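# Place black pot upright inside middle upper cabinet

## Task

Put the black pot standing upright on the floor (bottom shelf surface) of the middle upper cabinet, pushed in deep enough that the cabinet doors would be able to close. Nothing else should be disturbed. If the pot topples or is left tilted, the task counts as failed.

## Robot and tools

ROBOT. A base that can drive forward, sideways and turn, with a column about 1.7 m high. A carriage rides up and down the column (lift_m, 0 to 1 m) and holds two identical arms, left and right, each with six joints and a two-finger gripper. Arm bases sit roughly 0.57 m plus lift_m above the floor; carriage parts hang about 0.15 m lower. A hand reaches up to 0.78 m from its shoulder but only about 0.38 m below the arm base. Hands are about 0.16 m long and 0.1 m wide (0.14 m open); the wrist camera sticks out 0.11 m to one side. Parked arm joints 1 to 6: 0, 0.05, 0.05, 1.45, 0, 0. Cameras: carriage_camera (fixed, forward, tilted about 20 degrees down), left_wrist_camera and right_wrist_camera (looking past the fingertips). Images are 672x504 pixels.

FRAMES. Base frame: origin on the floor below the base centre, x forward, y left, z up, metres. left_hand and right_hand give the point between each hand's finger pads in this frame, plus quat_wxyz (hand z along the fingers, opening along hand y; an upright hand with joints 1, 5, 6 at 0 is 1,0,0,0). base_odometry is in the frame of the base at the scene start, counting wheel turns only (slip looks like travel); heading in rad, left positive, -3.142 to 3.142. Hand readings are often too high, more at long reach.

TOOL move. Arguments: base, joints, speeds, min_time_s, cameras. base holds exactly one relative command from the current position: translate_m (metres, forward positive, -2 to 2), strafe_m (metres, left positive, -2 to 2) or rotate_rad (radians, counter-clockwise positive, -6.3 to 6.3). joints is one object naming any joints, each an absolute target: lift_m 0 to 1; per arm (prefix left_ or right_): joint1_rad -2.617 to 3.054 (swing about vertical, 0 forward, positive left), joint2_rad 0 to 3.141 (shoulder; 0 upper arm back and level, 1.57 up, 3.14 forward and level), joint3_rad 0 to 3.141 (elbow, 0 folded, 3.14 straight), joint4_rad -1.57 to 1.57 (wrist pitch, positive tips up), joint5_rad -1.57 to 1.57 (wrist yaw, positive tips right, opposite sense to joint 1), joint6_rad -2.094 to 2.094 (roll about the fingers, positive clockwise seen from the forearm), gripper_m 0 to 0.093 (pad gap, metres). speeds caps top speed for this call only: translate_m and strafe_m 0.02 to 0.5 m/s, rotate_rad 0.05 to 1.57 rad/s, lift_m 0.08 to 0.25 m/s (maximum is the default). min_time_s (0.1 to 8 s) sets a minimum duration for arm and gripper motions, giving straighter, gentler paths. cameras: list from carriage_camera, left_wrist_camera, right_wrist_camera, all; omitted or all gives every image, [] none. Unknown keys make a call invalid; out-of-range values get it refused, and then the rest of that reply's move, wait and finished_scene calls are skipped. An empty move just reports state, images and scene number.

TOOL wait: seconds (0 to 10) plus optional cameras; nothing new is commanded. TOOL zoom_image: camera plus region [x0, y0, x1, y1] in pixels, top-left origin, at most 504 by 504, of that camera's latest image. TOOL finished_scene: scene (the current scene number); irreversible, and the pot must stay placed afterwards.

RESULTS. The move line reads done, or the worst status. Per-motion statuses: done (for the base, wheels turned the commanded amount, even with slip); off_target (resting short, possibly still pushing); contact_stop or time_out (target dropped, holding in place; base drives end after at most 14 s); not_followed (arm targets withheld by a self-collision check, often an arm nearing the other); limit_stop_at_motor_heat. on_its_own lists uncommanded activity; held at gives the target. motor_effort is percent of maximum with the bracketed peak; readings are rough. A falling lift effort while lowering means a hand or load is resting on something. Joint torques wrap at ±28 N m for joints 1 to 3. Gripper readings: gripping hard reads up to 0.005 m below the part width; empty and shut reads 0 to 0.003. To release, command well above the reading.

CAUTIONS. Arms have no contact stop; blocked arms keep pressing and snap to target when freed. The base senses only wheel load, not arm collisions. When stuck against something, back off about 0.2 m the way you came. Never let the arms strike or squeeze each other. To untangle withheld arms, first resend one arm its current readings with joint 1 swung away, then the other in a later call. The robot tips easily with a high carriage, stretched or loaded arms, pushing, or abrupt stops; only images reveal leaning. Do not reverse under a table edge into the column. Arms held outstretched or loaded overheat (MOTOR HOT at 75 °C, arm goes limp at 100 °C for 30 to 60 s); park them between steps. A loaded level hand sags 7 to 25 cm per kg. Moves without min_time_s may stray a few cm. The robot keeps its last command while you think. Avoid dropping the pot, releasing it while moving, slamming or hard pushes; loose objects may occasionally be nudged by outside forces.

Each tool is called after ">>>" as name(argument=value, ...) on one line, values as JSON.

## Session

>>> move()

Scene clock: 0.00 s.
Joint torques (N m): no reading
base_odometry: x=+0.000 y=+0.000 heading=+0.000
base_status: not commanded
joint_positions: lift_m=+0.300 left_joint1_rad=-0.007 left_joint2_rad=+0.044 left_joint3_rad=+0.027 left_joint4_rad=+1.460 left_joint5_rad=-0.018 left_joint6_rad=+0.017 left_gripper_m=+0.09396 right_joint1_rad=-0.002 right_joint2_rad=+0.059 right_joint3_rad=+0.042 right_joint4_rad=+1.500 right_joint5_rad=+0.048 right_joint6_rad=-0.029 right_gripper_m=+0.09396
joint_status: not commanded
motor_effort: lift_m=+23 drive_wheels=-2
left_hand: x=+0.2562 y=+0.3063 z=+1.2991 quat_wxyz=(+0.998, -0.008, +0.064, +0.006) (m; base frame)
right_hand: x=+0.2466 y=-0.3118 z=+1.3037 quat_wxyz=(+0.999, +0.023, +0.044, -0.017) (m; base frame)
pictures: carriage_camera, left_wrist_camera, right_wrist_camera

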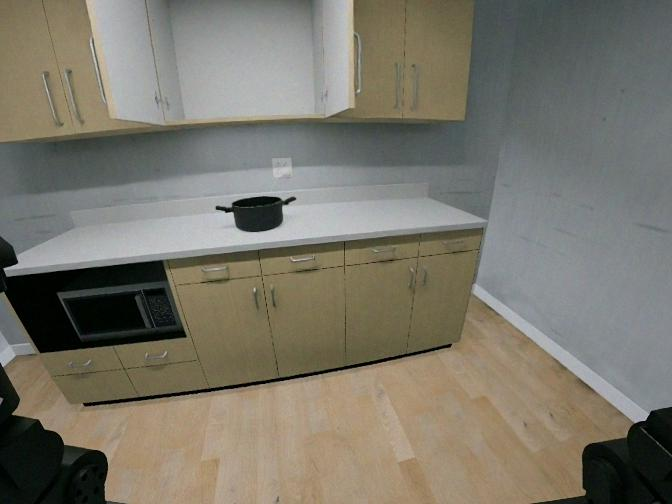

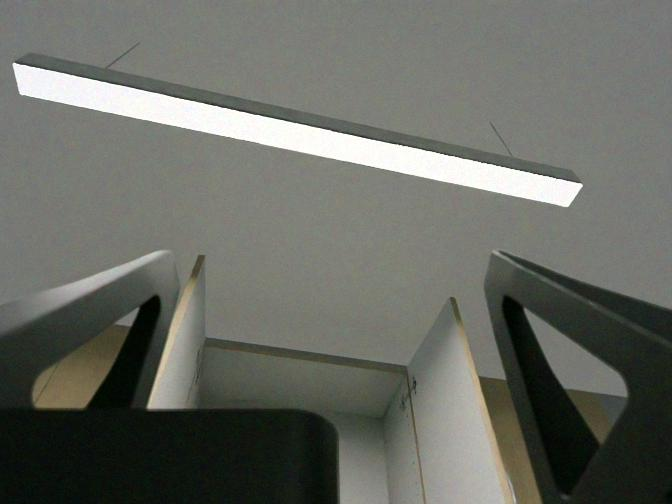

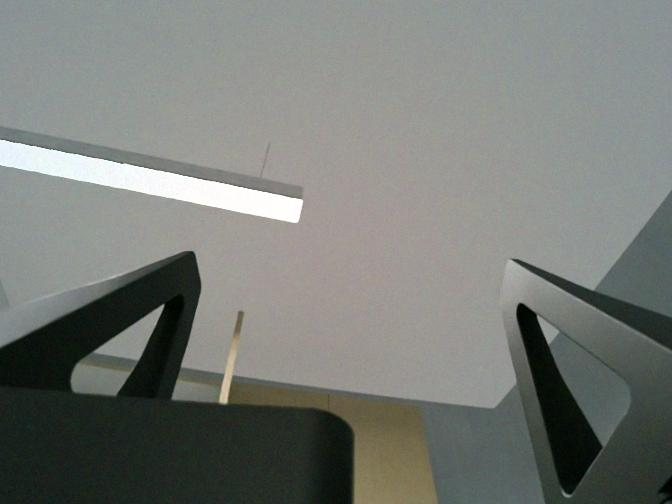

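>>> move(base={"rotate_rad":0.345}, cameras=["carriage_camera"])

>>> move(joints={"left_joint2_rad":1.2,"left_joint3_rad":1.2,"left_joint4_rad":0,"right_joint2_rad":1.2,"right_joint3_rad":1.2,"right_joint4_rad":0}, min_time_s=3)

Scene clock: 5.50 s.
Joint torques (N m): left_arm=[-0.06 4.52 5.53 -0.16 0.03 0.04] | right_arm=[-0.17 4.63 5.04 -0.35 -0.06 -0.02]
move: done
base_odometry: x=+0.000 y=+0.000 heading=+0.345
base_status: done
joint_positions: lift_m=+0.300 left_joint1_rad=-0.007 left_joint2_rad=+0.044 left_joint3_rad=+0.027 left_joint4_rad=+1.460 left_joint5_rad=-0.018 left_joint6_rad=+0.017 left_gripper_m=+0.09396 right_joint1_rad=-0.002 right_joint2_rad=+0.059 right_joint3_rad=+0.042 right_joint4_rad=+1.500 right_joint5_rad=+0.048 right_joint6_rad=-0.029 right_gripper_m=+0.09396
joint_status: not commanded
motor_effort: lift_m=+23(23) drive_wheels=+4(11)
left_hand: x=+0.2562 y=+0.3063 z=+1.2991 quat_wxyz=(+0.998, -0.008, +0.064, +0.006) (m; base frame)
right_hand: x=+0.2466 y=-0.3118 z=+1.3037 quat_wxyz=(+0.999, +0.023, +0.044, -0.017) (m; base frame)
pictures: carriage_camera

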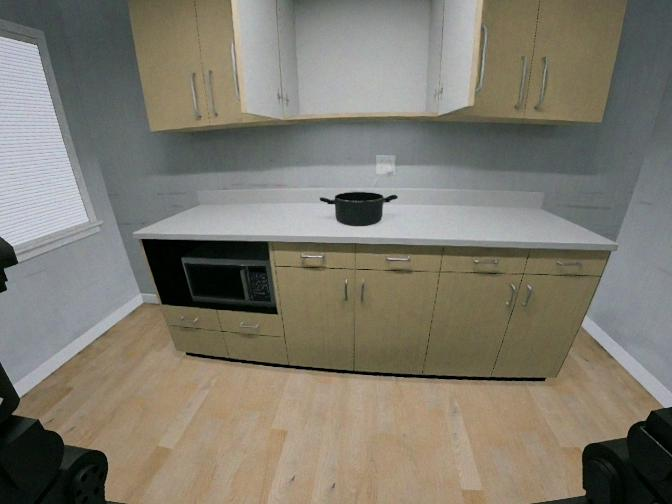

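Scene clock: 8.83 s.
Joint torques (N m): left_arm=[-0.13 -4.49 9.99 2.31 0.03 0.04] | right_arm=[-0.1 -4 9.33 2.08 -0.01 0]
move: done
base_odometry: x=+0.000 y=+0.000 heading=+0.345
base_status: not commanded
joint_positions: lift_m=+0.300 left_joint1_rad=-0.007 left_joint2_rad=+1.194 left_joint3_rad=+1.168 left_joint4_rad=+0.007 left_joint5_rad=-0.018 left_joint6_rad=+0.017 left_gripper_m=+0.09396 right_joint1_rad=-0.002 right_joint2_rad=+1.197 right_joint3_rad=+1.163 right_joint4_rad=-0.001 right_joint5_rad=+0.048 right_joint6_rad=-0.029 right_gripper_m=+0.09396
joint_status: all done
motor_effort: lift_m=+23(23) drive_wheels=+3(5)
left_hand: x=+0.6379 y=+0.3037 z=+1.2822 quat_wxyz=(+0.700, +0.002, +0.714, +0.010) (m; base frame)
right_hand: x=+0.6387 y=-0.3126 z=+1.2762 quat_wxyz=(+0.694, +0.007, +0.720, -0.028) (m; base frame)
pictures: carriage_camera, left_wrist_camera, right_wrist_camera

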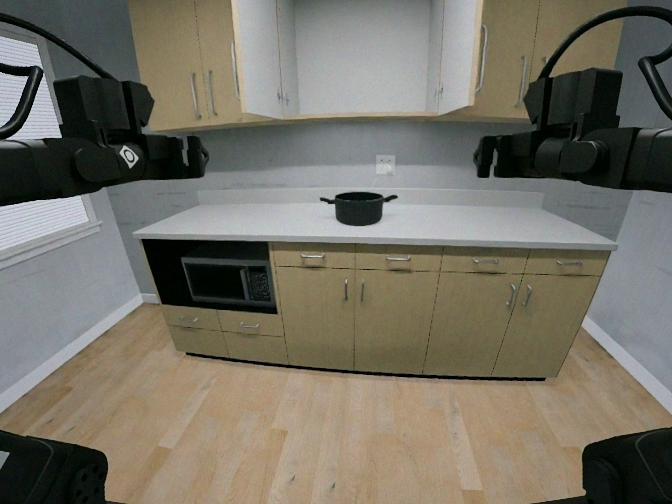

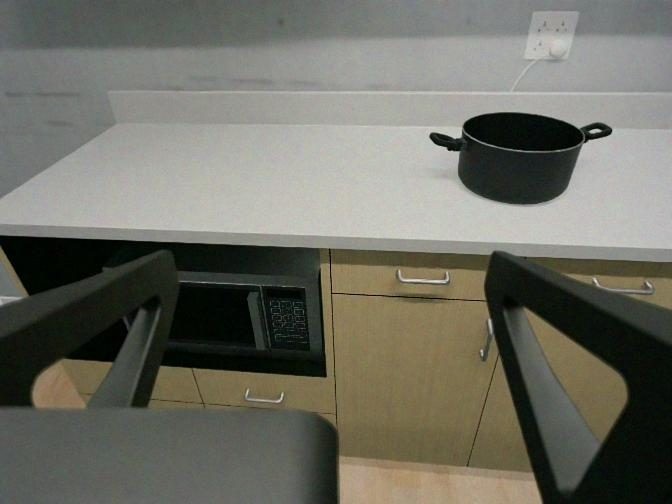

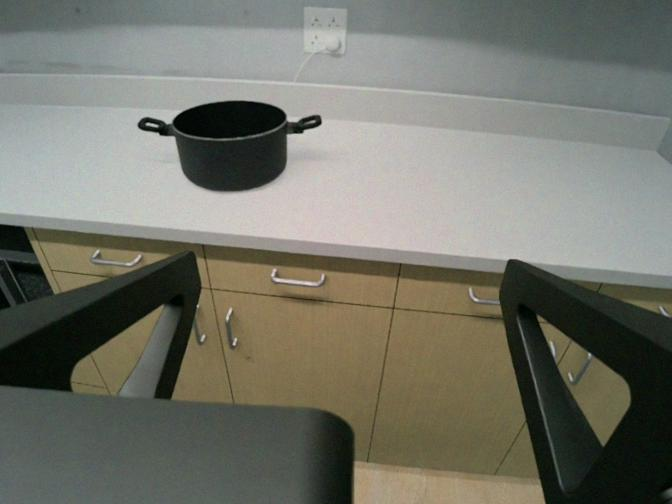

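>>> move(base={"strafe_m":-0.12}, joints={"lift_m":0.35,"left_joint1_rad":-0.43,"left_joint2_rad":1.7,"left_joint3_rad":1.2,"left_joint4_rad":0.5,"left_joint5_rad":-0.43,"left_joint6_rad":-1.35,"right_joint1_rad":0.43,"right_joint2_rad":1.7,"right_joint3_rad":1.2,"right_joint4_rad":0.5,"right_joint5_rad":0.43,"right_joint6_rad":1.35}, min_time_s=3)

>>> move(base={"translate_m":0.35}, joints={"lift_m":0.25})

Scene clock: 15.70 s.
Joint torques (N m): left_arm=[-0.72 -9.68 8.73 2.54 -0.11 -0.03] | right_arm=[0.35 -8.75 8.12 2.19 0.2 0.04]
move: done
base_odometry: x=+0.041 y=-0.113 heading=+0.346
base_status: done
joint_positions: lift_m=+0.350 left_joint1_rad=-0.424 left_joint2_rad=+1.692 left_joint3_rad=+1.181 left_joint4_rad=+0.473 left_joint5_rad=-0.416 left_joint6_rad=-1.337 left_gripper_m=+0.09397 right_joint1_rad=+0.425 right_joint2_rad=+1.697 right_joint3_rad=+1.176 right_joint4_rad=+0.476 right_joint5_rad=+0.415 right_joint6_rad=+1.335 right_gripper_m=+0.09396
joint_status: all done
motor_effort: lift_m=+23(28) drive_wheels=-8(11)
left_hand: x=+0.7307 y=+0.1506 z=+1.2232 quat_wxyz=(+0.547, -0.439, +0.570, -0.428) (m; base frame)
right_hand: x=+0.7311 y=-0.1496 z=+1.2195 quat_wxyz=(+0.546, +0.439, +0.573, +0.427) (m; base frame)
pictures: carriage_camera, left_wrist_camera, right_wrist_camera

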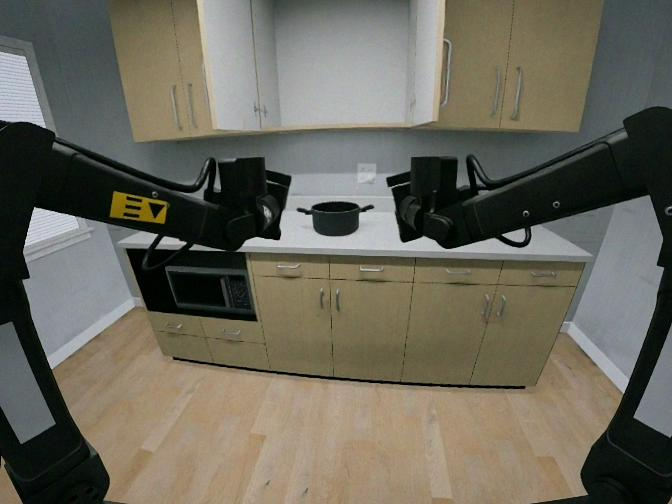

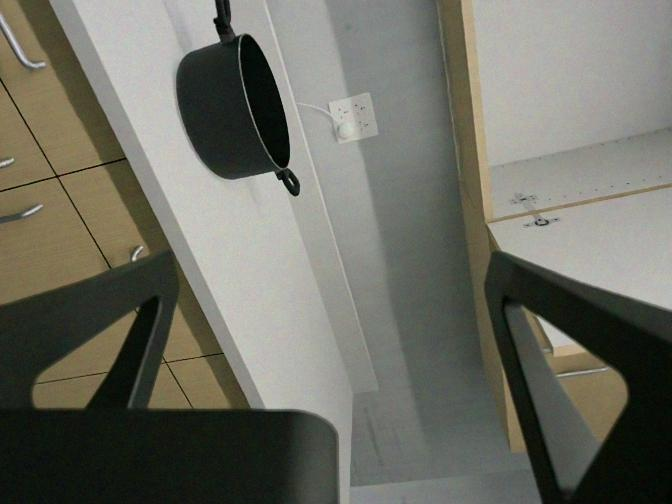

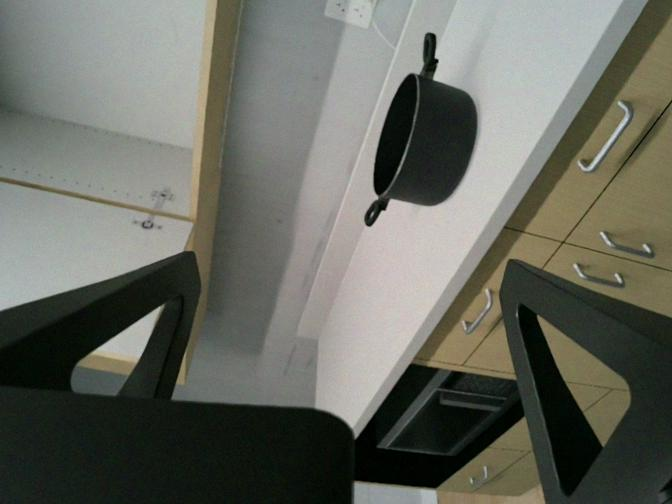

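Scene clock: 18.37 s.
Joint torques (N m): left_arm=[-0.59 -10.63 8.55 2.4 -0.06 -0.02] | right_arm=[0.23 -9.61 8.08 2.13 0.15 0.04]
move: done
base_odometry: x=+0.370 y=+0.006 heading=+0.345
base_status: done
joint_positions: lift_m=+0.250 left_joint1_rad=-0.425 left_joint2_rad=+1.701 left_joint3_rad=+1.183 left_joint4_rad=+0.487 left_joint5_rad=-0.421 left_joint6_rad=-1.339 left_gripper_m=+0.09397 right_joint1_rad=+0.426 right_joint2_rad=+1.705 right_joint3_rad=+1.178 right_joint4_rad=+0.485 right_joint5_rad=+0.418 right_joint6_rad=+1.337 right_gripper_m=+0.09396
joint_status: all done
motor_effort: lift_m=+21(22) drive_wheels=-6(11)
left_hand: x=+0.7324 y=+0.1500 z=+1.1229 quat_wxyz=(+0.548, -0.440, +0.566, -0.430) (m; base frame)
right_hand: x=+0.7325 y=-0.1487 z=+1.1185 quat_wxyz=(+0.546, +0.440, +0.571, +0.427) (m; base frame)
pictures: carriage_camera, left_wrist_camera, right_wrist_camera

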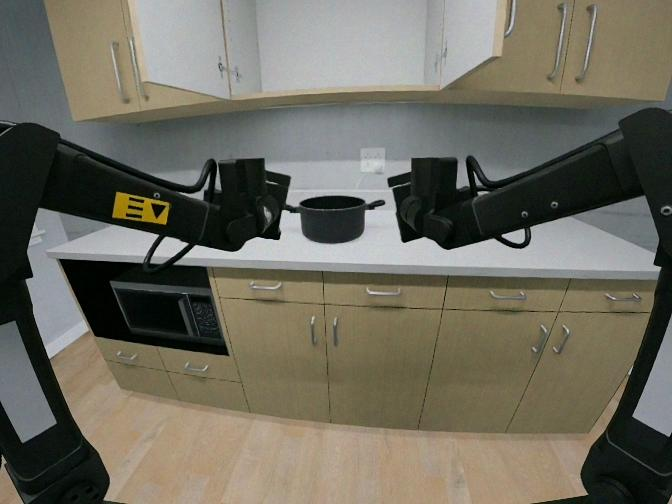

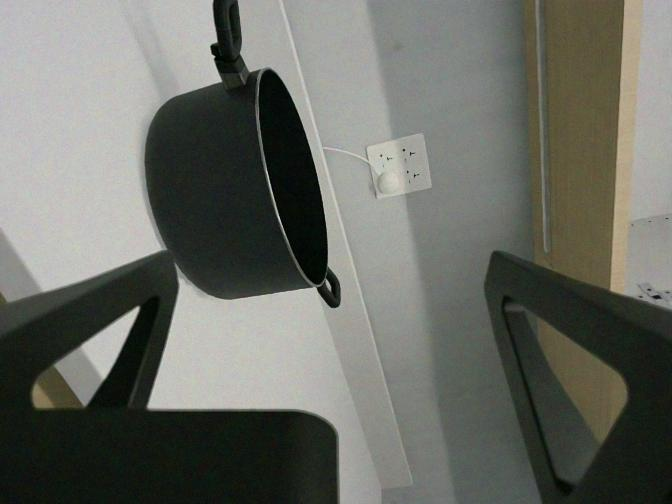

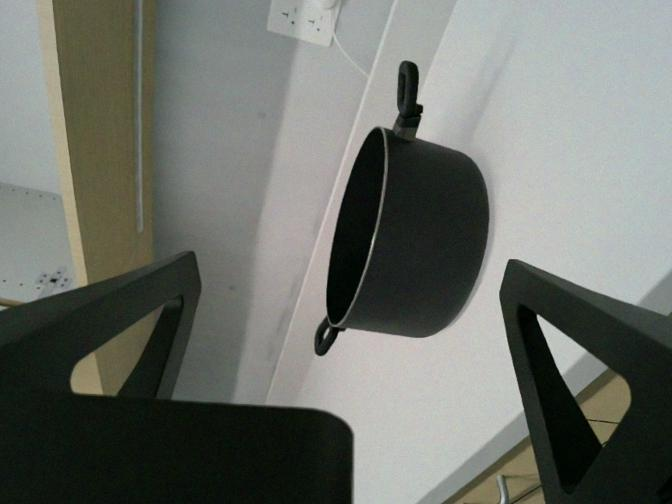

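>>> move(base={"rotate_rad":0.12}, joints={"left_joint1_rad":-0.315,"left_joint5_rad":-0.315,"right_joint1_rad":0.315,"right_joint5_rad":0.315}, min_time_s=2, cameras=[])

>>> move(base={"strafe_m":-0.13}, joints={"lift_m":0.15})

Scene clock: 22.53 s.
Joint torques (N m): left_arm=[0.55 -10.65 8.58 2.44 0.16 -0.01] | right_arm=[-0.59 -9.74 8.1 2.15 -0.14 0.05]
move: done
base_odometry: x=+0.370 y=+0.006 heading=+0.465
base_status: done
joint_positions: lift_m=+0.250 left_joint1_rad=-0.321 left_joint2_rad=+1.701 left_joint3_rad=+1.183 left_joint4_rad=+0.487 left_joint5_rad=-0.328 left_joint6_rad=-1.339 left_gripper_m=+0.09397 right_joint1_rad=+0.321 right_joint2_rad=+1.705 right_joint3_rad=+1.178 right_joint4_rad=+0.485 right_joint5_rad=+0.330 right_joint6_rad=+1.337 right_gripper_m=+0.09396
joint_status: all done
motor_effort: lift_m=+21(21) drive_wheels=+0(6)
left_hand: x=+0.7464 y=+0.1877 z=+1.1228 quat_wxyz=(+0.550, -0.445, +0.563, -0.427) (m; base frame)
right_hand: x=+0.7468 y=-0.1882 z=+1.1182 quat_wxyz=(+0.549, +0.446, +0.567, +0.423) (m; base frame)
pictures: none
No camera images: "cameras" was empty.

Scene clock: 24.27 s.
Joint torques (N m): left_arm=[0.34 -10.84 8.65 2.44 0.11 0] | right_arm=[-0.2 -10.03 8.08 2.19 -0.11 0.05]
move: done
base_odometry: x=+0.429 y=-0.111 heading=+0.465
base_status: done
joint_positions: lift_m=+0.150 left_joint1_rad=-0.320 left_joint2_rad=+1.703 left_joint3_rad=+1.183 left_joint4_rad=+0.487 left_joint5_rad=-0.323 left_joint6_rad=-1.339 left_gripper_m=+0.09397 right_joint1_rad=+0.316 right_joint2_rad=+1.708 right_joint3_rad=+1.179 right_joint4_rad=+0.483 right_joint5_rad=+0.326 right_joint6_rad=+1.337 right_gripper_m=+0.09396
joint_status: all done
motor_effort: lift_m=+21(22) drive_wheels=+0(15)
left_hand: x=+0.7468 y=+0.1875 z=+1.0220 quat_wxyz=(+0.549, -0.444, +0.565, -0.428) (m; base frame)
right_hand: x=+0.7478 y=-0.1899 z=+1.0167 quat_wxyz=(+0.548, +0.447, +0.568, +0.422) (m; base frame)
pictures: carriage_camera, left_wrist_camera, right_wrist_camera

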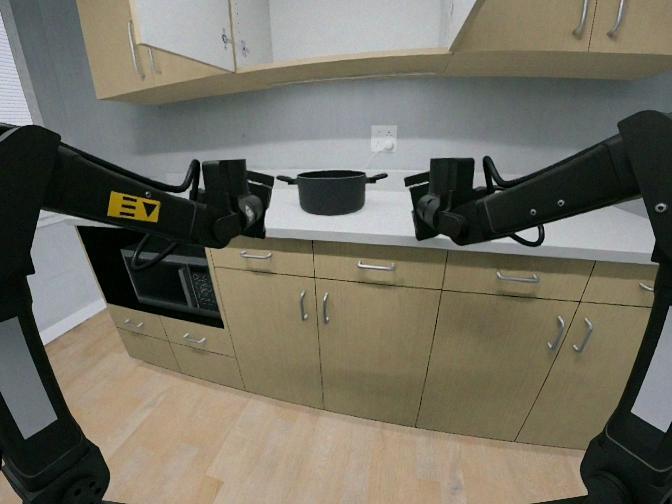

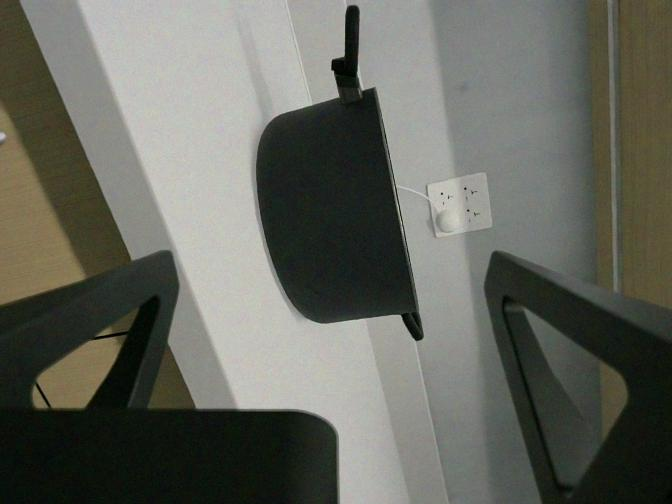

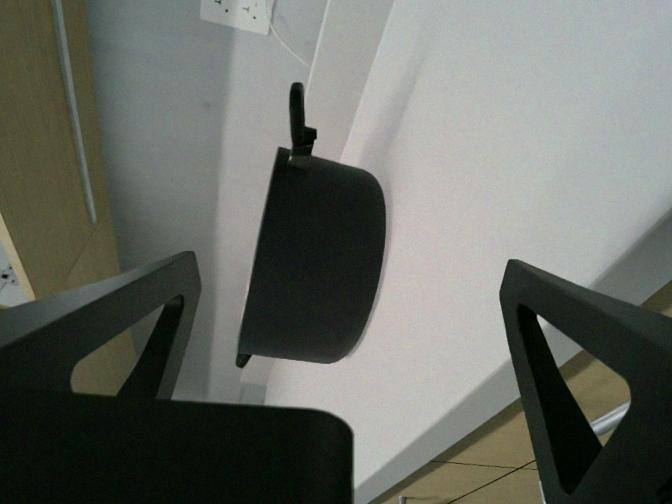

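>>> move(base={"translate_m":0.25}, joints={"left_joint4_rad":0.54,"right_joint4_rad":0.55}, speeds={"translate_m":0.2}, cameras=[])

>>> move(base={"strafe_m":0.02})

Scene clock: 28.23 s.
Joint torques (N m): left_arm=[0.34 -10.8 8.64 2.55 0.11 -0.01] | right_arm=[-0.12 -9.96 8.05 2.17 -0.12 0.05]
move: done
base_odometry: x=+0.652 y=+0.001 heading=+0.465
base_status: done
joint_positions: lift_m=+0.150 left_joint1_rad=-0.319 left_joint2_rad=+1.703 left_joint3_rad=+1.183 left_joint4_rad=+0.517 left_joint5_rad=-0.323 left_joint6_rad=-1.339 left_gripper_m=+0.09397 right_joint1_rad=+0.316 right_joint2_rad=+1.708 right_joint3_rad=+1.179 right_joint4_rad=+0.530 right_joint5_rad=+0.326 right_joint6_rad=+1.337 right_gripper_m=+0.09396
joint_status: all done
motor_effort: lift_m=+21(21) drive_wheels=-4(11)
left_hand: x=+0.7470 y=+0.1877 z=+1.0291 quat_wxyz=(+0.555, -0.440, +0.555, -0.437) (m; base frame)
right_hand: x=+0.7481 y=-0.1898 z=+1.0279 quat_wxyz=(+0.557, +0.441, +0.552, +0.436) (m; base frame)
pictures: none
No camera images: "cameras" was empty.

Scene clock: 29.17 s.
Joint torques (N m): left_arm=[0.08 -10.84 8.62 2.54 0.1 0] | right_arm=[-0.18 -9.98 7.99 2.19 -0.12 0.06]
move: done
base_odometry: x=+0.643 y=+0.019 heading=+0.464
base_status: done
joint_positions: lift_m=+0.150 left_joint1_rad=-0.317 left_joint2_rad=+1.703 left_joint3_rad=+1.183 left_joint4_rad=+0.517 left_joint5_rad=-0.322 left_joint6_rad=-1.339 left_gripper_m=+0.09397 right_joint1_rad=+0.316 right_joint2_rad=+1.708 right_joint3_rad=+1.179 right_joint4_rad=+0.530 right_joint5_rad=+0.324 right_joint6_rad=+1.337 right_gripper_m=+0.09396
joint_status: not commanded
motor_effort: lift_m=+21(21) drive_wheels=-5(6)
left_hand: x=+0.7472 y=+0.1886 z=+1.0292 quat_wxyz=(+0.555, -0.441, +0.554, -0.437) (m; base frame)
right_hand: x=+0.7480 y=-0.1891 z=+1.0280 quat_wxyz=(+0.557, +0.440, +0.553, +0.437) (m; base frame)
pictures: carriage_camera, left_wrist_camera, right_wrist_camera

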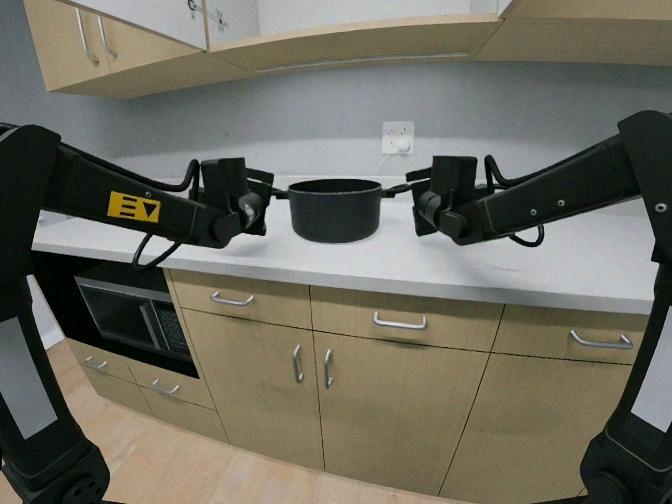

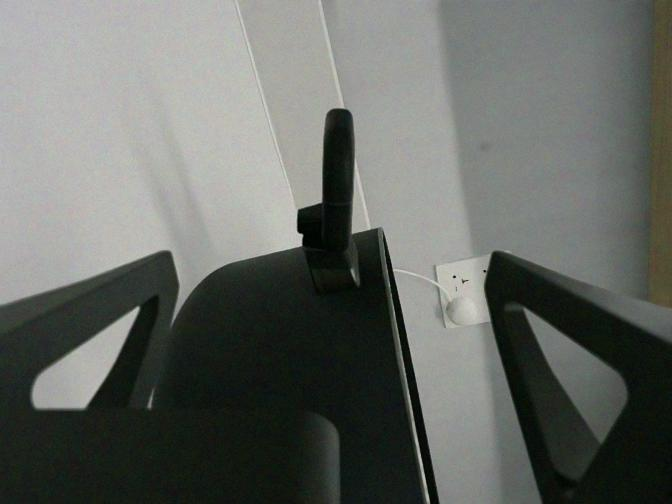

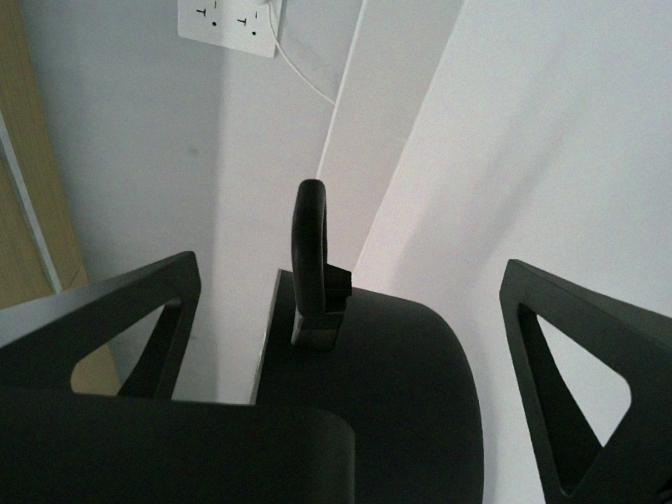

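>>> move(joints={"left_joint1_rad":-0.345,"left_joint5_rad":-0.345,"right_joint1_rad":0.39,"right_joint5_rad":0.39,"right_joint2_rad":1.66,"right_joint4_rad":0.49}, min_time_s=1, cameras=[])

>>> move(base={"translate_m":0.06}, speeds={"translate_m":0.1})

Scene clock: 32.17 s.
Joint torques (N m): left_arm=[-0.59 -10.8 8.58 2.55 -0.08 -0.01] | right_arm=[0.31 -12.42 7.99 2 0.21 0.05]
move: done
base_odometry: x=+0.643 y=+0.019 heading=+0.464
base_status: not commanded
joint_positions: lift_m=+0.150 left_joint1_rad=-0.339 left_joint2_rad=+1.703 left_joint3_rad=+1.183 left_joint4_rad=+0.517 left_joint5_rad=-0.332 left_joint6_rad=-1.339 left_gripper_m=+0.09397 right_joint1_rad=+0.385 right_joint2_rad=+1.693 right_joint3_rad=+1.179 right_joint4_rad=+0.489 right_joint5_rad=+0.375 right_joint6_rad=+1.337 right_gripper_m=+0.09396
joint_status: all done
motor_effort: lift_m=+21(21) drive_wheels=-5(6)
left_hand: x=+0.7446 y=+0.1788 z=+1.0292 quat_wxyz=(+0.552, -0.437, +0.557, -0.440) (m; base frame)
right_hand: x=+0.7366 y=-0.1631 z=+1.0257 quat_wxyz=(+0.548, +0.438, +0.566, +0.434) (m; base frame)
pictures: none
No camera images: "cameras" was empty.

Scene clock: 33.47 s.
Joint torques (N m): left_arm=[-0.46 -10.8 8.65 2.51 -0.09 -0.01] | right_arm=[0.14 -12.07 8.05 2.04 0.15 0.06]
move: done
base_odometry: x=+0.697 y=+0.046 heading=+0.465
base_status: done
joint_positions: lift_m=+0.150 left_joint1_rad=-0.341 left_joint2_rad=+1.703 left_joint3_rad=+1.183 left_joint4_rad=+0.519 left_joint5_rad=-0.334 left_joint6_rad=-1.339 left_gripper_m=+0.09397 right_joint1_rad=+0.387 right_joint2_rad=+1.691 right_joint3_rad=+1.179 right_joint4_rad=+0.484 right_joint5_rad=+0.377 right_joint6_rad=+1.337 right_gripper_m=+0.09396
joint_status: not commanded
motor_effort: lift_m=+21(21) drive_wheels=-5(11)
left_hand: x=+0.7444 y=+0.1784 z=+1.0297 quat_wxyz=(+0.553, -0.437, +0.556, -0.440) (m; base frame)
right_hand: x=+0.7359 y=-0.1630 z=+1.0259 quat_wxyz=(+0.548, +0.439, +0.566, +0.432) (m; base frame)
pictures: carriage_camera, left_wrist_camera, right_wrist_camera

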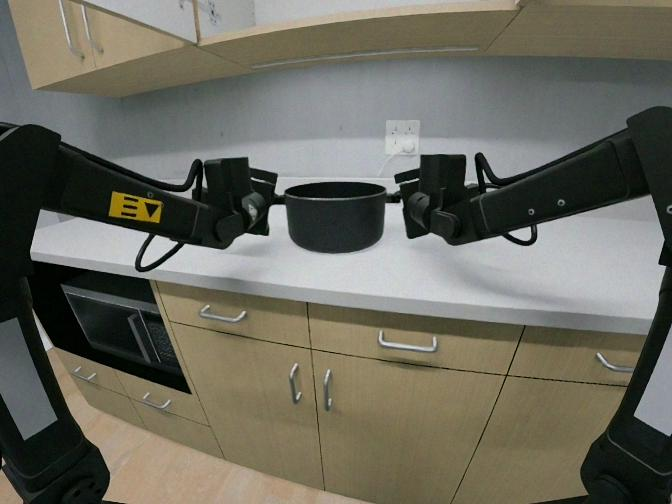

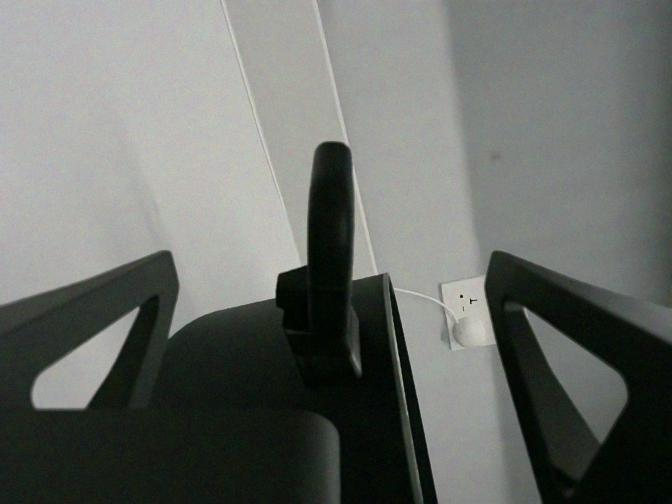

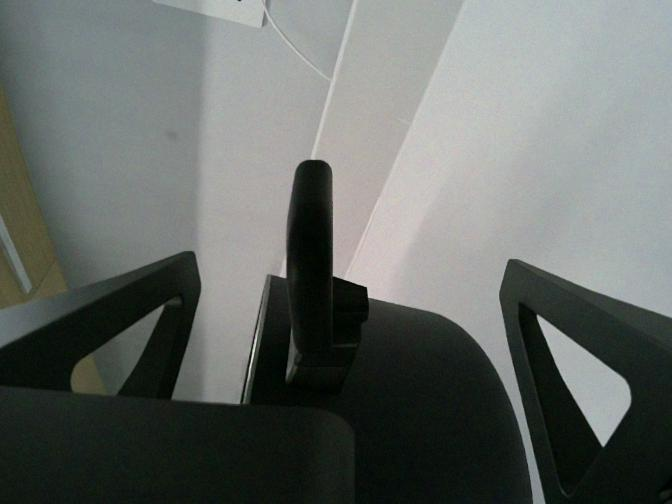

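>>> move(joints={"right_joint1_rad":0.42,"right_joint5_rad":0.42,"right_joint2_rad":1.6,"right_joint4_rad":0.45}, min_time_s=1)

>>> move(base={"translate_m":0.06}, speeds={"translate_m":0.06})

Scene clock: 35.40 s.
Joint torques (N m): left_arm=[-0.44 -10.85 8.62 2.53 -0.08 -0.02] | right_arm=[0.43 -11.64 8.09 1.97 0.16 0.05]
move: done
base_odometry: x=+0.697 y=+0.046 heading=+0.465
base_status: not commanded
joint_positions: lift_m=+0.150 left_joint1_rad=-0.341 left_joint2_rad=+1.703 left_joint3_rad=+1.183 left_joint4_rad=+0.519 left_joint5_rad=-0.334 left_joint6_rad=-1.339 left_gripper_m=+0.09397 right_joint1_rad=+0.414 right_joint2_rad=+1.632 right_joint3_rad=+1.179 right_joint4_rad=+0.449 right_joint5_rad=+0.405 right_joint6_rad=+1.337 right_gripper_m=+0.09396
joint_status: all done
motor_effort: lift_m=+21(21) drive_wheels=-5(7)
left_hand: x=+0.7444 y=+0.1784 z=+1.0297 quat_wxyz=(+0.553, -0.437, +0.556, -0.440) (m; base frame)
right_hand: x=+0.7211 y=-0.1582 z=+1.0470 quat_wxyz=(+0.552, +0.436, +0.558, +0.440) (m; base frame)
pictures: carriage_camera, left_wrist_camera, right_wrist_camera

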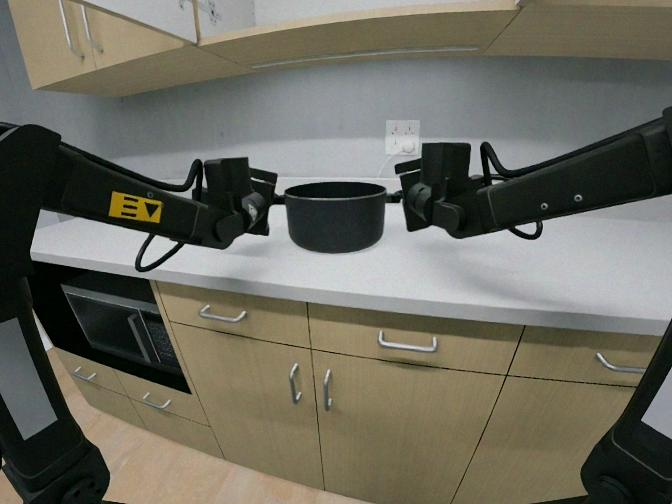

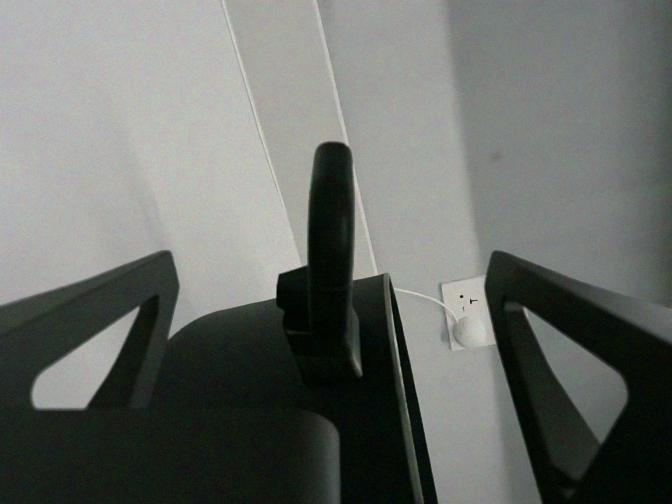

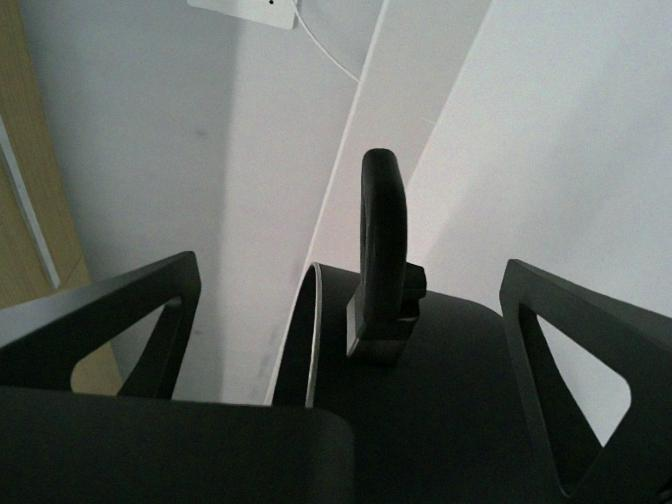

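Scene clock: 36.93 s.
Joint torques (N m): left_arm=[-0.38 -10.81 8.61 2.51 -0.06 -0.02] | right_arm=[0.17 -11.52 7.99 2.01 0.14 0.03]
move: done
base_odometry: x=+0.751 y=+0.073 heading=+0.465
base_status: done
joint_positions: lift_m=+0.150 left_joint1_rad=-0.341 left_joint2_rad=+1.703 left_joint3_rad=+1.183 left_joint4_rad=+0.520 left_joint5_rad=-0.334 left_joint6_rad=-1.339 left_gripper_m=+0.09397 right_joint1_rad=+0.416 right_joint2_rad=+1.630 right_joint3_rad=+1.179 right_joint4_rad=+0.445 right_joint5_rad=+0.407 right_joint6_rad=+1.337 right_gripper_m=+0.09396
joint_status: not commanded
motor_effort: lift_m=+21(21) drive_wheels=-5(9)
left_hand: x=+0.7443 y=+0.1780 z=+1.0299 quat_wxyz=(+0.553, -0.437, +0.556, -0.441) (m; base frame)
right_hand: x=+0.7203 y=-0.1578 z=+1.0473 quat_wxyz=(+0.552, +0.436, +0.559, +0.439) (m; base frame)
pictures: carriage_camera, left_wrist_camera, right_wrist_camera

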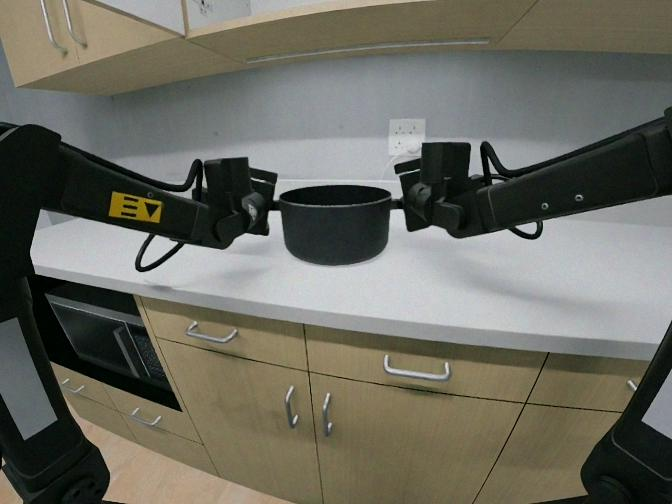

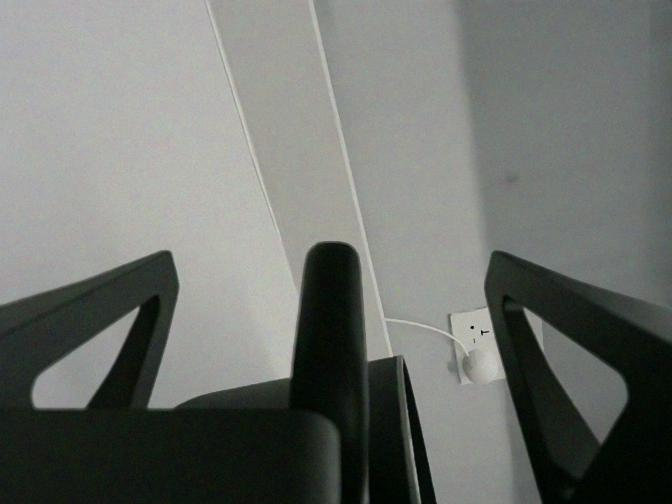

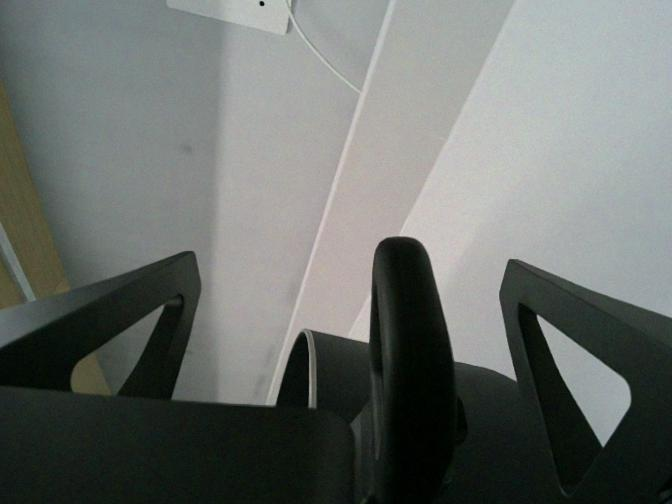

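>>> move(joints={"left_joint1_rad":-0.415,"left_joint5_rad":-0.41,"right_joint1_rad":0.495,"right_joint5_rad":0.48,"right_joint2_rad":1.69,"right_joint4_rad":0.49}, min_time_s=1.5)

Scene clock: 39.37 s.
Joint torques (N m): left_arm=[-2.5 -10.84 8.61 2.46 0.25 0.02] | right_arm=[1.03 -7.82 8.01 2.18 -0.06 0.07]
move: off_target
base_odometry: x=+0.751 y=+0.073 heading=+0.465
base_status: not commanded
joint_positions: lift_m=+0.150 left_joint1_rad=-0.390 left_joint2_rad=+1.703 left_joint3_rad=+1.183 left_joint4_rad=+0.521 left_joint5_rad=-0.432 left_joint6_rad=-1.342 left_gripper_m=+0.09397 right_joint1_rad=+0.481 right_joint2_rad=+1.680 right_joint3_rad=+1.179 right_joint4_rad=+0.467 right_joint5_rad=+0.485 right_joint6_rad=+1.337 right_gripper_m=+0.09396
joint_status: left_joint1_rad off_target (ended at -0.390, target -0.415); the others done
motor_effort: lift_m=+21(21) drive_wheels=-5(6)
left_hand: x=+0.7377 y=+0.1697 z=+1.0300 quat_wxyz=(+0.563, -0.451, +0.544, -0.428) (m; base frame)
right_hand: x=+0.7193 y=-0.1346 z=+1.0275 quat_wxyz=(+0.551, +0.442, +0.566, +0.426) (m; base frame)
pictures: carriage_camera, left_wrist_camera, right_wrist_camera

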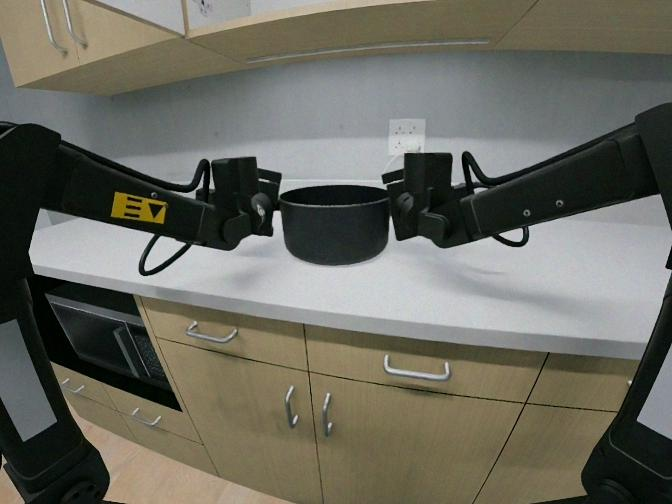

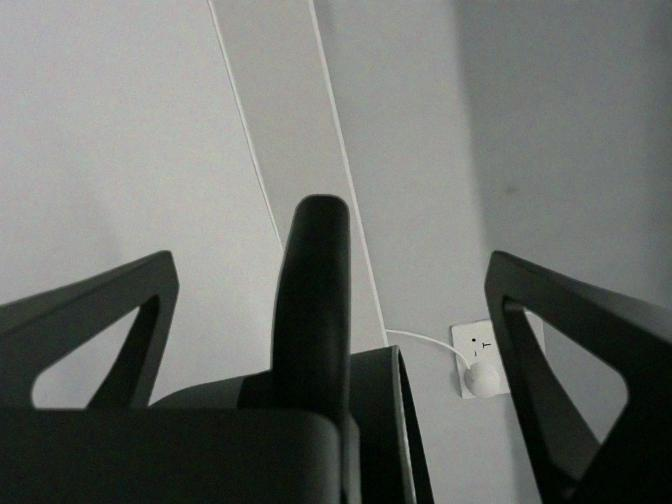

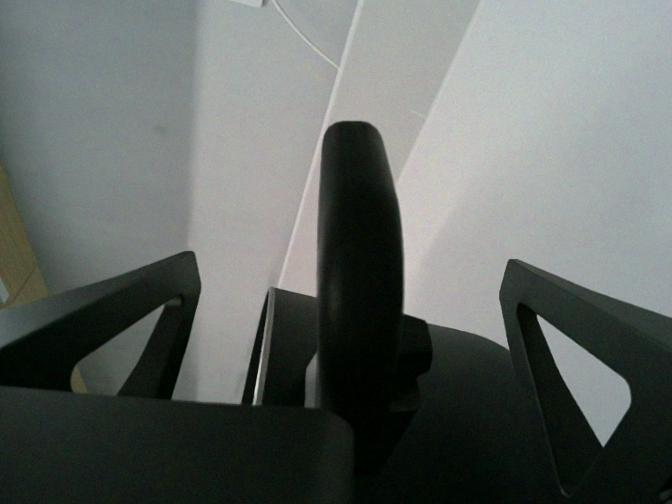

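>>> move(joints={"left_joint1_rad":-0.385,"left_joint5_rad":-0.4}, base={"translate_m":0.03}, speeds={"translate_m":0.04})

Scene clock: 41.57 s.
Joint torques (N m): left_arm=[-0.28 -10.77 8.64 2.4 0.33 0.03] | right_arm=[0.9 -8.1 7.99 2.15 -0.1 0.03]
move: off_target
base_odometry: x=+0.777 y=+0.087 heading=+0.466
base_status: done
joint_positions: lift_m=+0.150 left_joint1_rad=-0.383 left_joint2_rad=+1.703 left_joint3_rad=+1.183 left_joint4_rad=+0.527 left_joint5_rad=-0.430 left_joint6_rad=-1.343 left_gripper_m=+0.09397 right_joint1_rad=+0.483 right_joint2_rad=+1.683 right_joint3_rad=+1.179 right_joint4_rad=+0.468 right_joint5_rad=+0.489 right_joint6_rad=+1.337 right_gripper_m=+0.09396
joint_status: left_joint5_rad off_target (ended at -0.430, target -0.400); the others done
motor_effort: lift_m=+21(21) drive_wheels=-5(9)
left_hand: x=+0.7387 y=+0.1728 z=+1.0314 quat_wxyz=(+0.565, -0.452, +0.541, -0.429) (m; base frame)
right_hand: x=+0.7194 y=-0.1341 z=+1.0266 quat_wxyz=(+0.551, +0.442, +0.566, +0.425) (m; base frame)
pictures: carriage_camera, left_wrist_camera, right_wrist_camera

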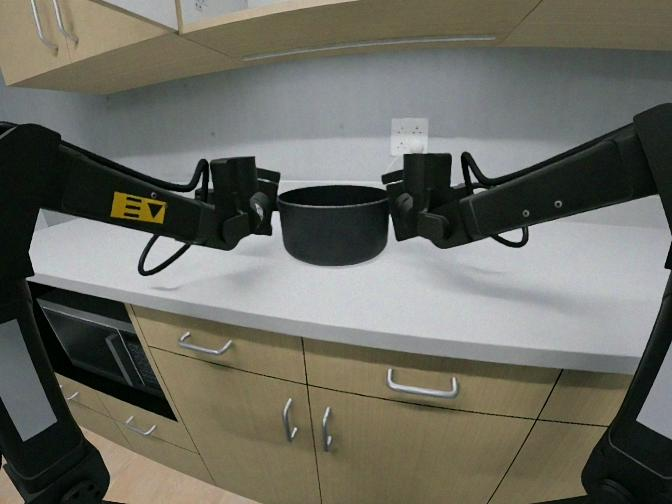

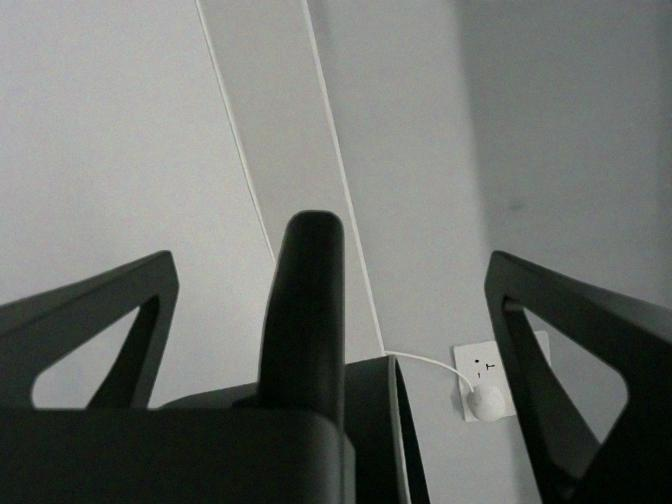

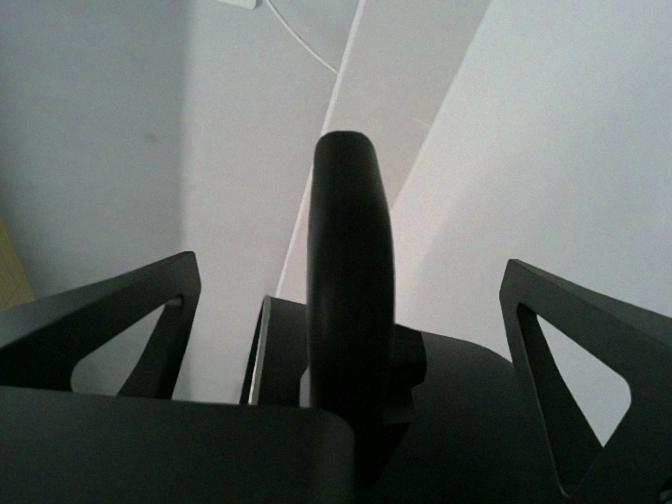

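>>> move(joints={"left_gripper_m":0.03,"right_gripper_m":0.03}, min_time_s=2, cameras=[])

>>> move(joints={"left_gripper_m":0.005,"right_gripper_m":0.005}, min_time_s=2)

Scene clock: 44.60 s.
Joint torques (N m): left_arm=[-1.16 -10.84 8.61 2.63 0.33 0.22] | right_arm=[0.84 -8.59 7.97 1.87 -0.4 -0.76]
move: done
base_odometry: x=+0.777 y=+0.087 heading=+0.466
base_status: not commanded
joint_positions: lift_m=+0.150 left_joint1_rad=-0.374 left_joint2_rad=+1.703 left_joint3_rad=+1.183 left_joint4_rad=+0.506 left_joint5_rad=-0.432 left_joint6_rad=-1.359 left_gripper_m=+0.03015 right_joint1_rad=+0.483 right_joint2_rad=+1.686 right_joint3_rad=+1.179 right_joint4_rad=+0.495 right_joint5_rad=+0.516 right_joint6_rad=+1.409 right_gripper_m=+0.03194
joint_status: all done
motor_effort: lift_m=+21(21) drive_wheels=-5(6)
left_hand: x=+0.7398 y=+0.1777 z=+1.0265 quat_wxyz=(+0.560, -0.461, +0.542, -0.424) (m; base frame)
right_hand: x=+0.7201 y=-0.1383 z=+1.0306 quat_wxyz=(+0.544, +0.468, +0.536, +0.445) (m; base frame)
pictures: none
No camera images: "cameras" was empty.

Scene clock: 46.90 s.
Joint torques (N m): left_arm=[-1.16 -10.85 8.62 2.76 0.28 0.05] | right_arm=[0.92 -8.61 7.91 1.88 -0.52 -0.9]
move: off_target
base_odometry: x=+0.777 y=+0.087 heading=+0.466
base_status: not commanded
joint_positions: lift_m=+0.150 left_joint1_rad=-0.374 left_joint2_rad=+1.703 left_joint3_rad=+1.183 left_joint4_rad=+0.495 left_joint5_rad=-0.426 left_joint6_rad=-1.344 left_gripper_m=+0.02118 right_joint1_rad=+0.483 right_joint2_rad=+1.686 right_joint3_rad=+1.180 right_joint4_rad=+0.492 right_joint5_rad=+0.524 right_joint6_rad=+1.424 right_gripper_m=+0.03147
joint_status: left_gripper_m off_target (ended at +0.02121, target +0.00500); right_gripper_m off_target (ended at +0.03146, target +0.00500)
motor_effort: lift_m=+21(21) drive_wheels=-6(6)
left_hand: x=+0.7398 y=+0.1768 z=+1.0239 quat_wxyz=(+0.560, -0.457, +0.550, -0.418) (m; base frame)
right_hand: x=+0.7202 y=-0.1397 z=+1.0307 quat_wxyz=(+0.543, +0.474, +0.531, +0.446) (m; base frame)
pictures: carriage_camera, left_wrist_camera, right_wrist_camera

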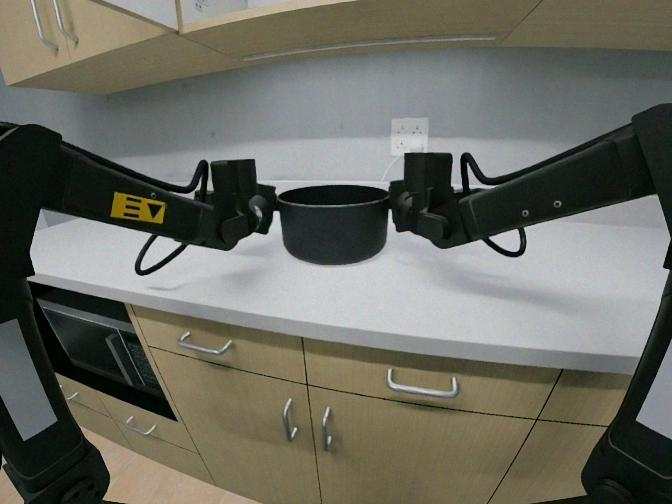

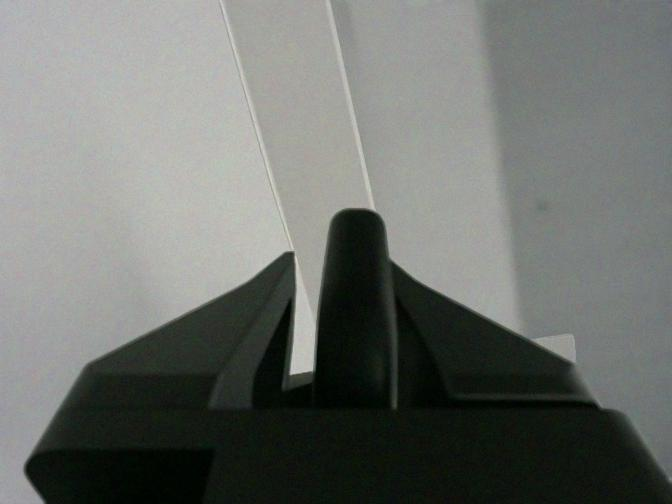

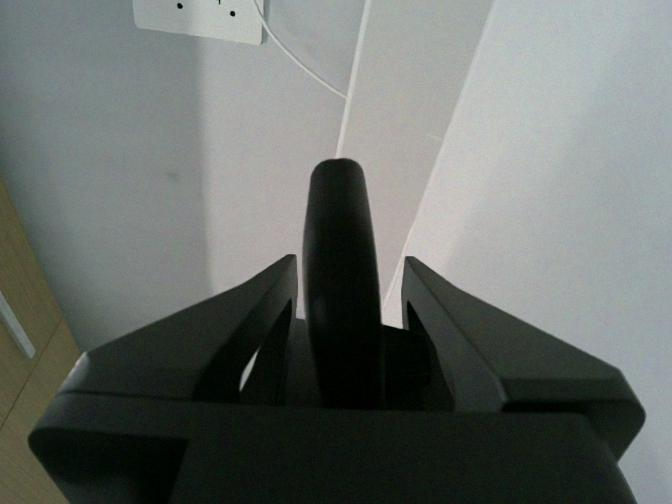

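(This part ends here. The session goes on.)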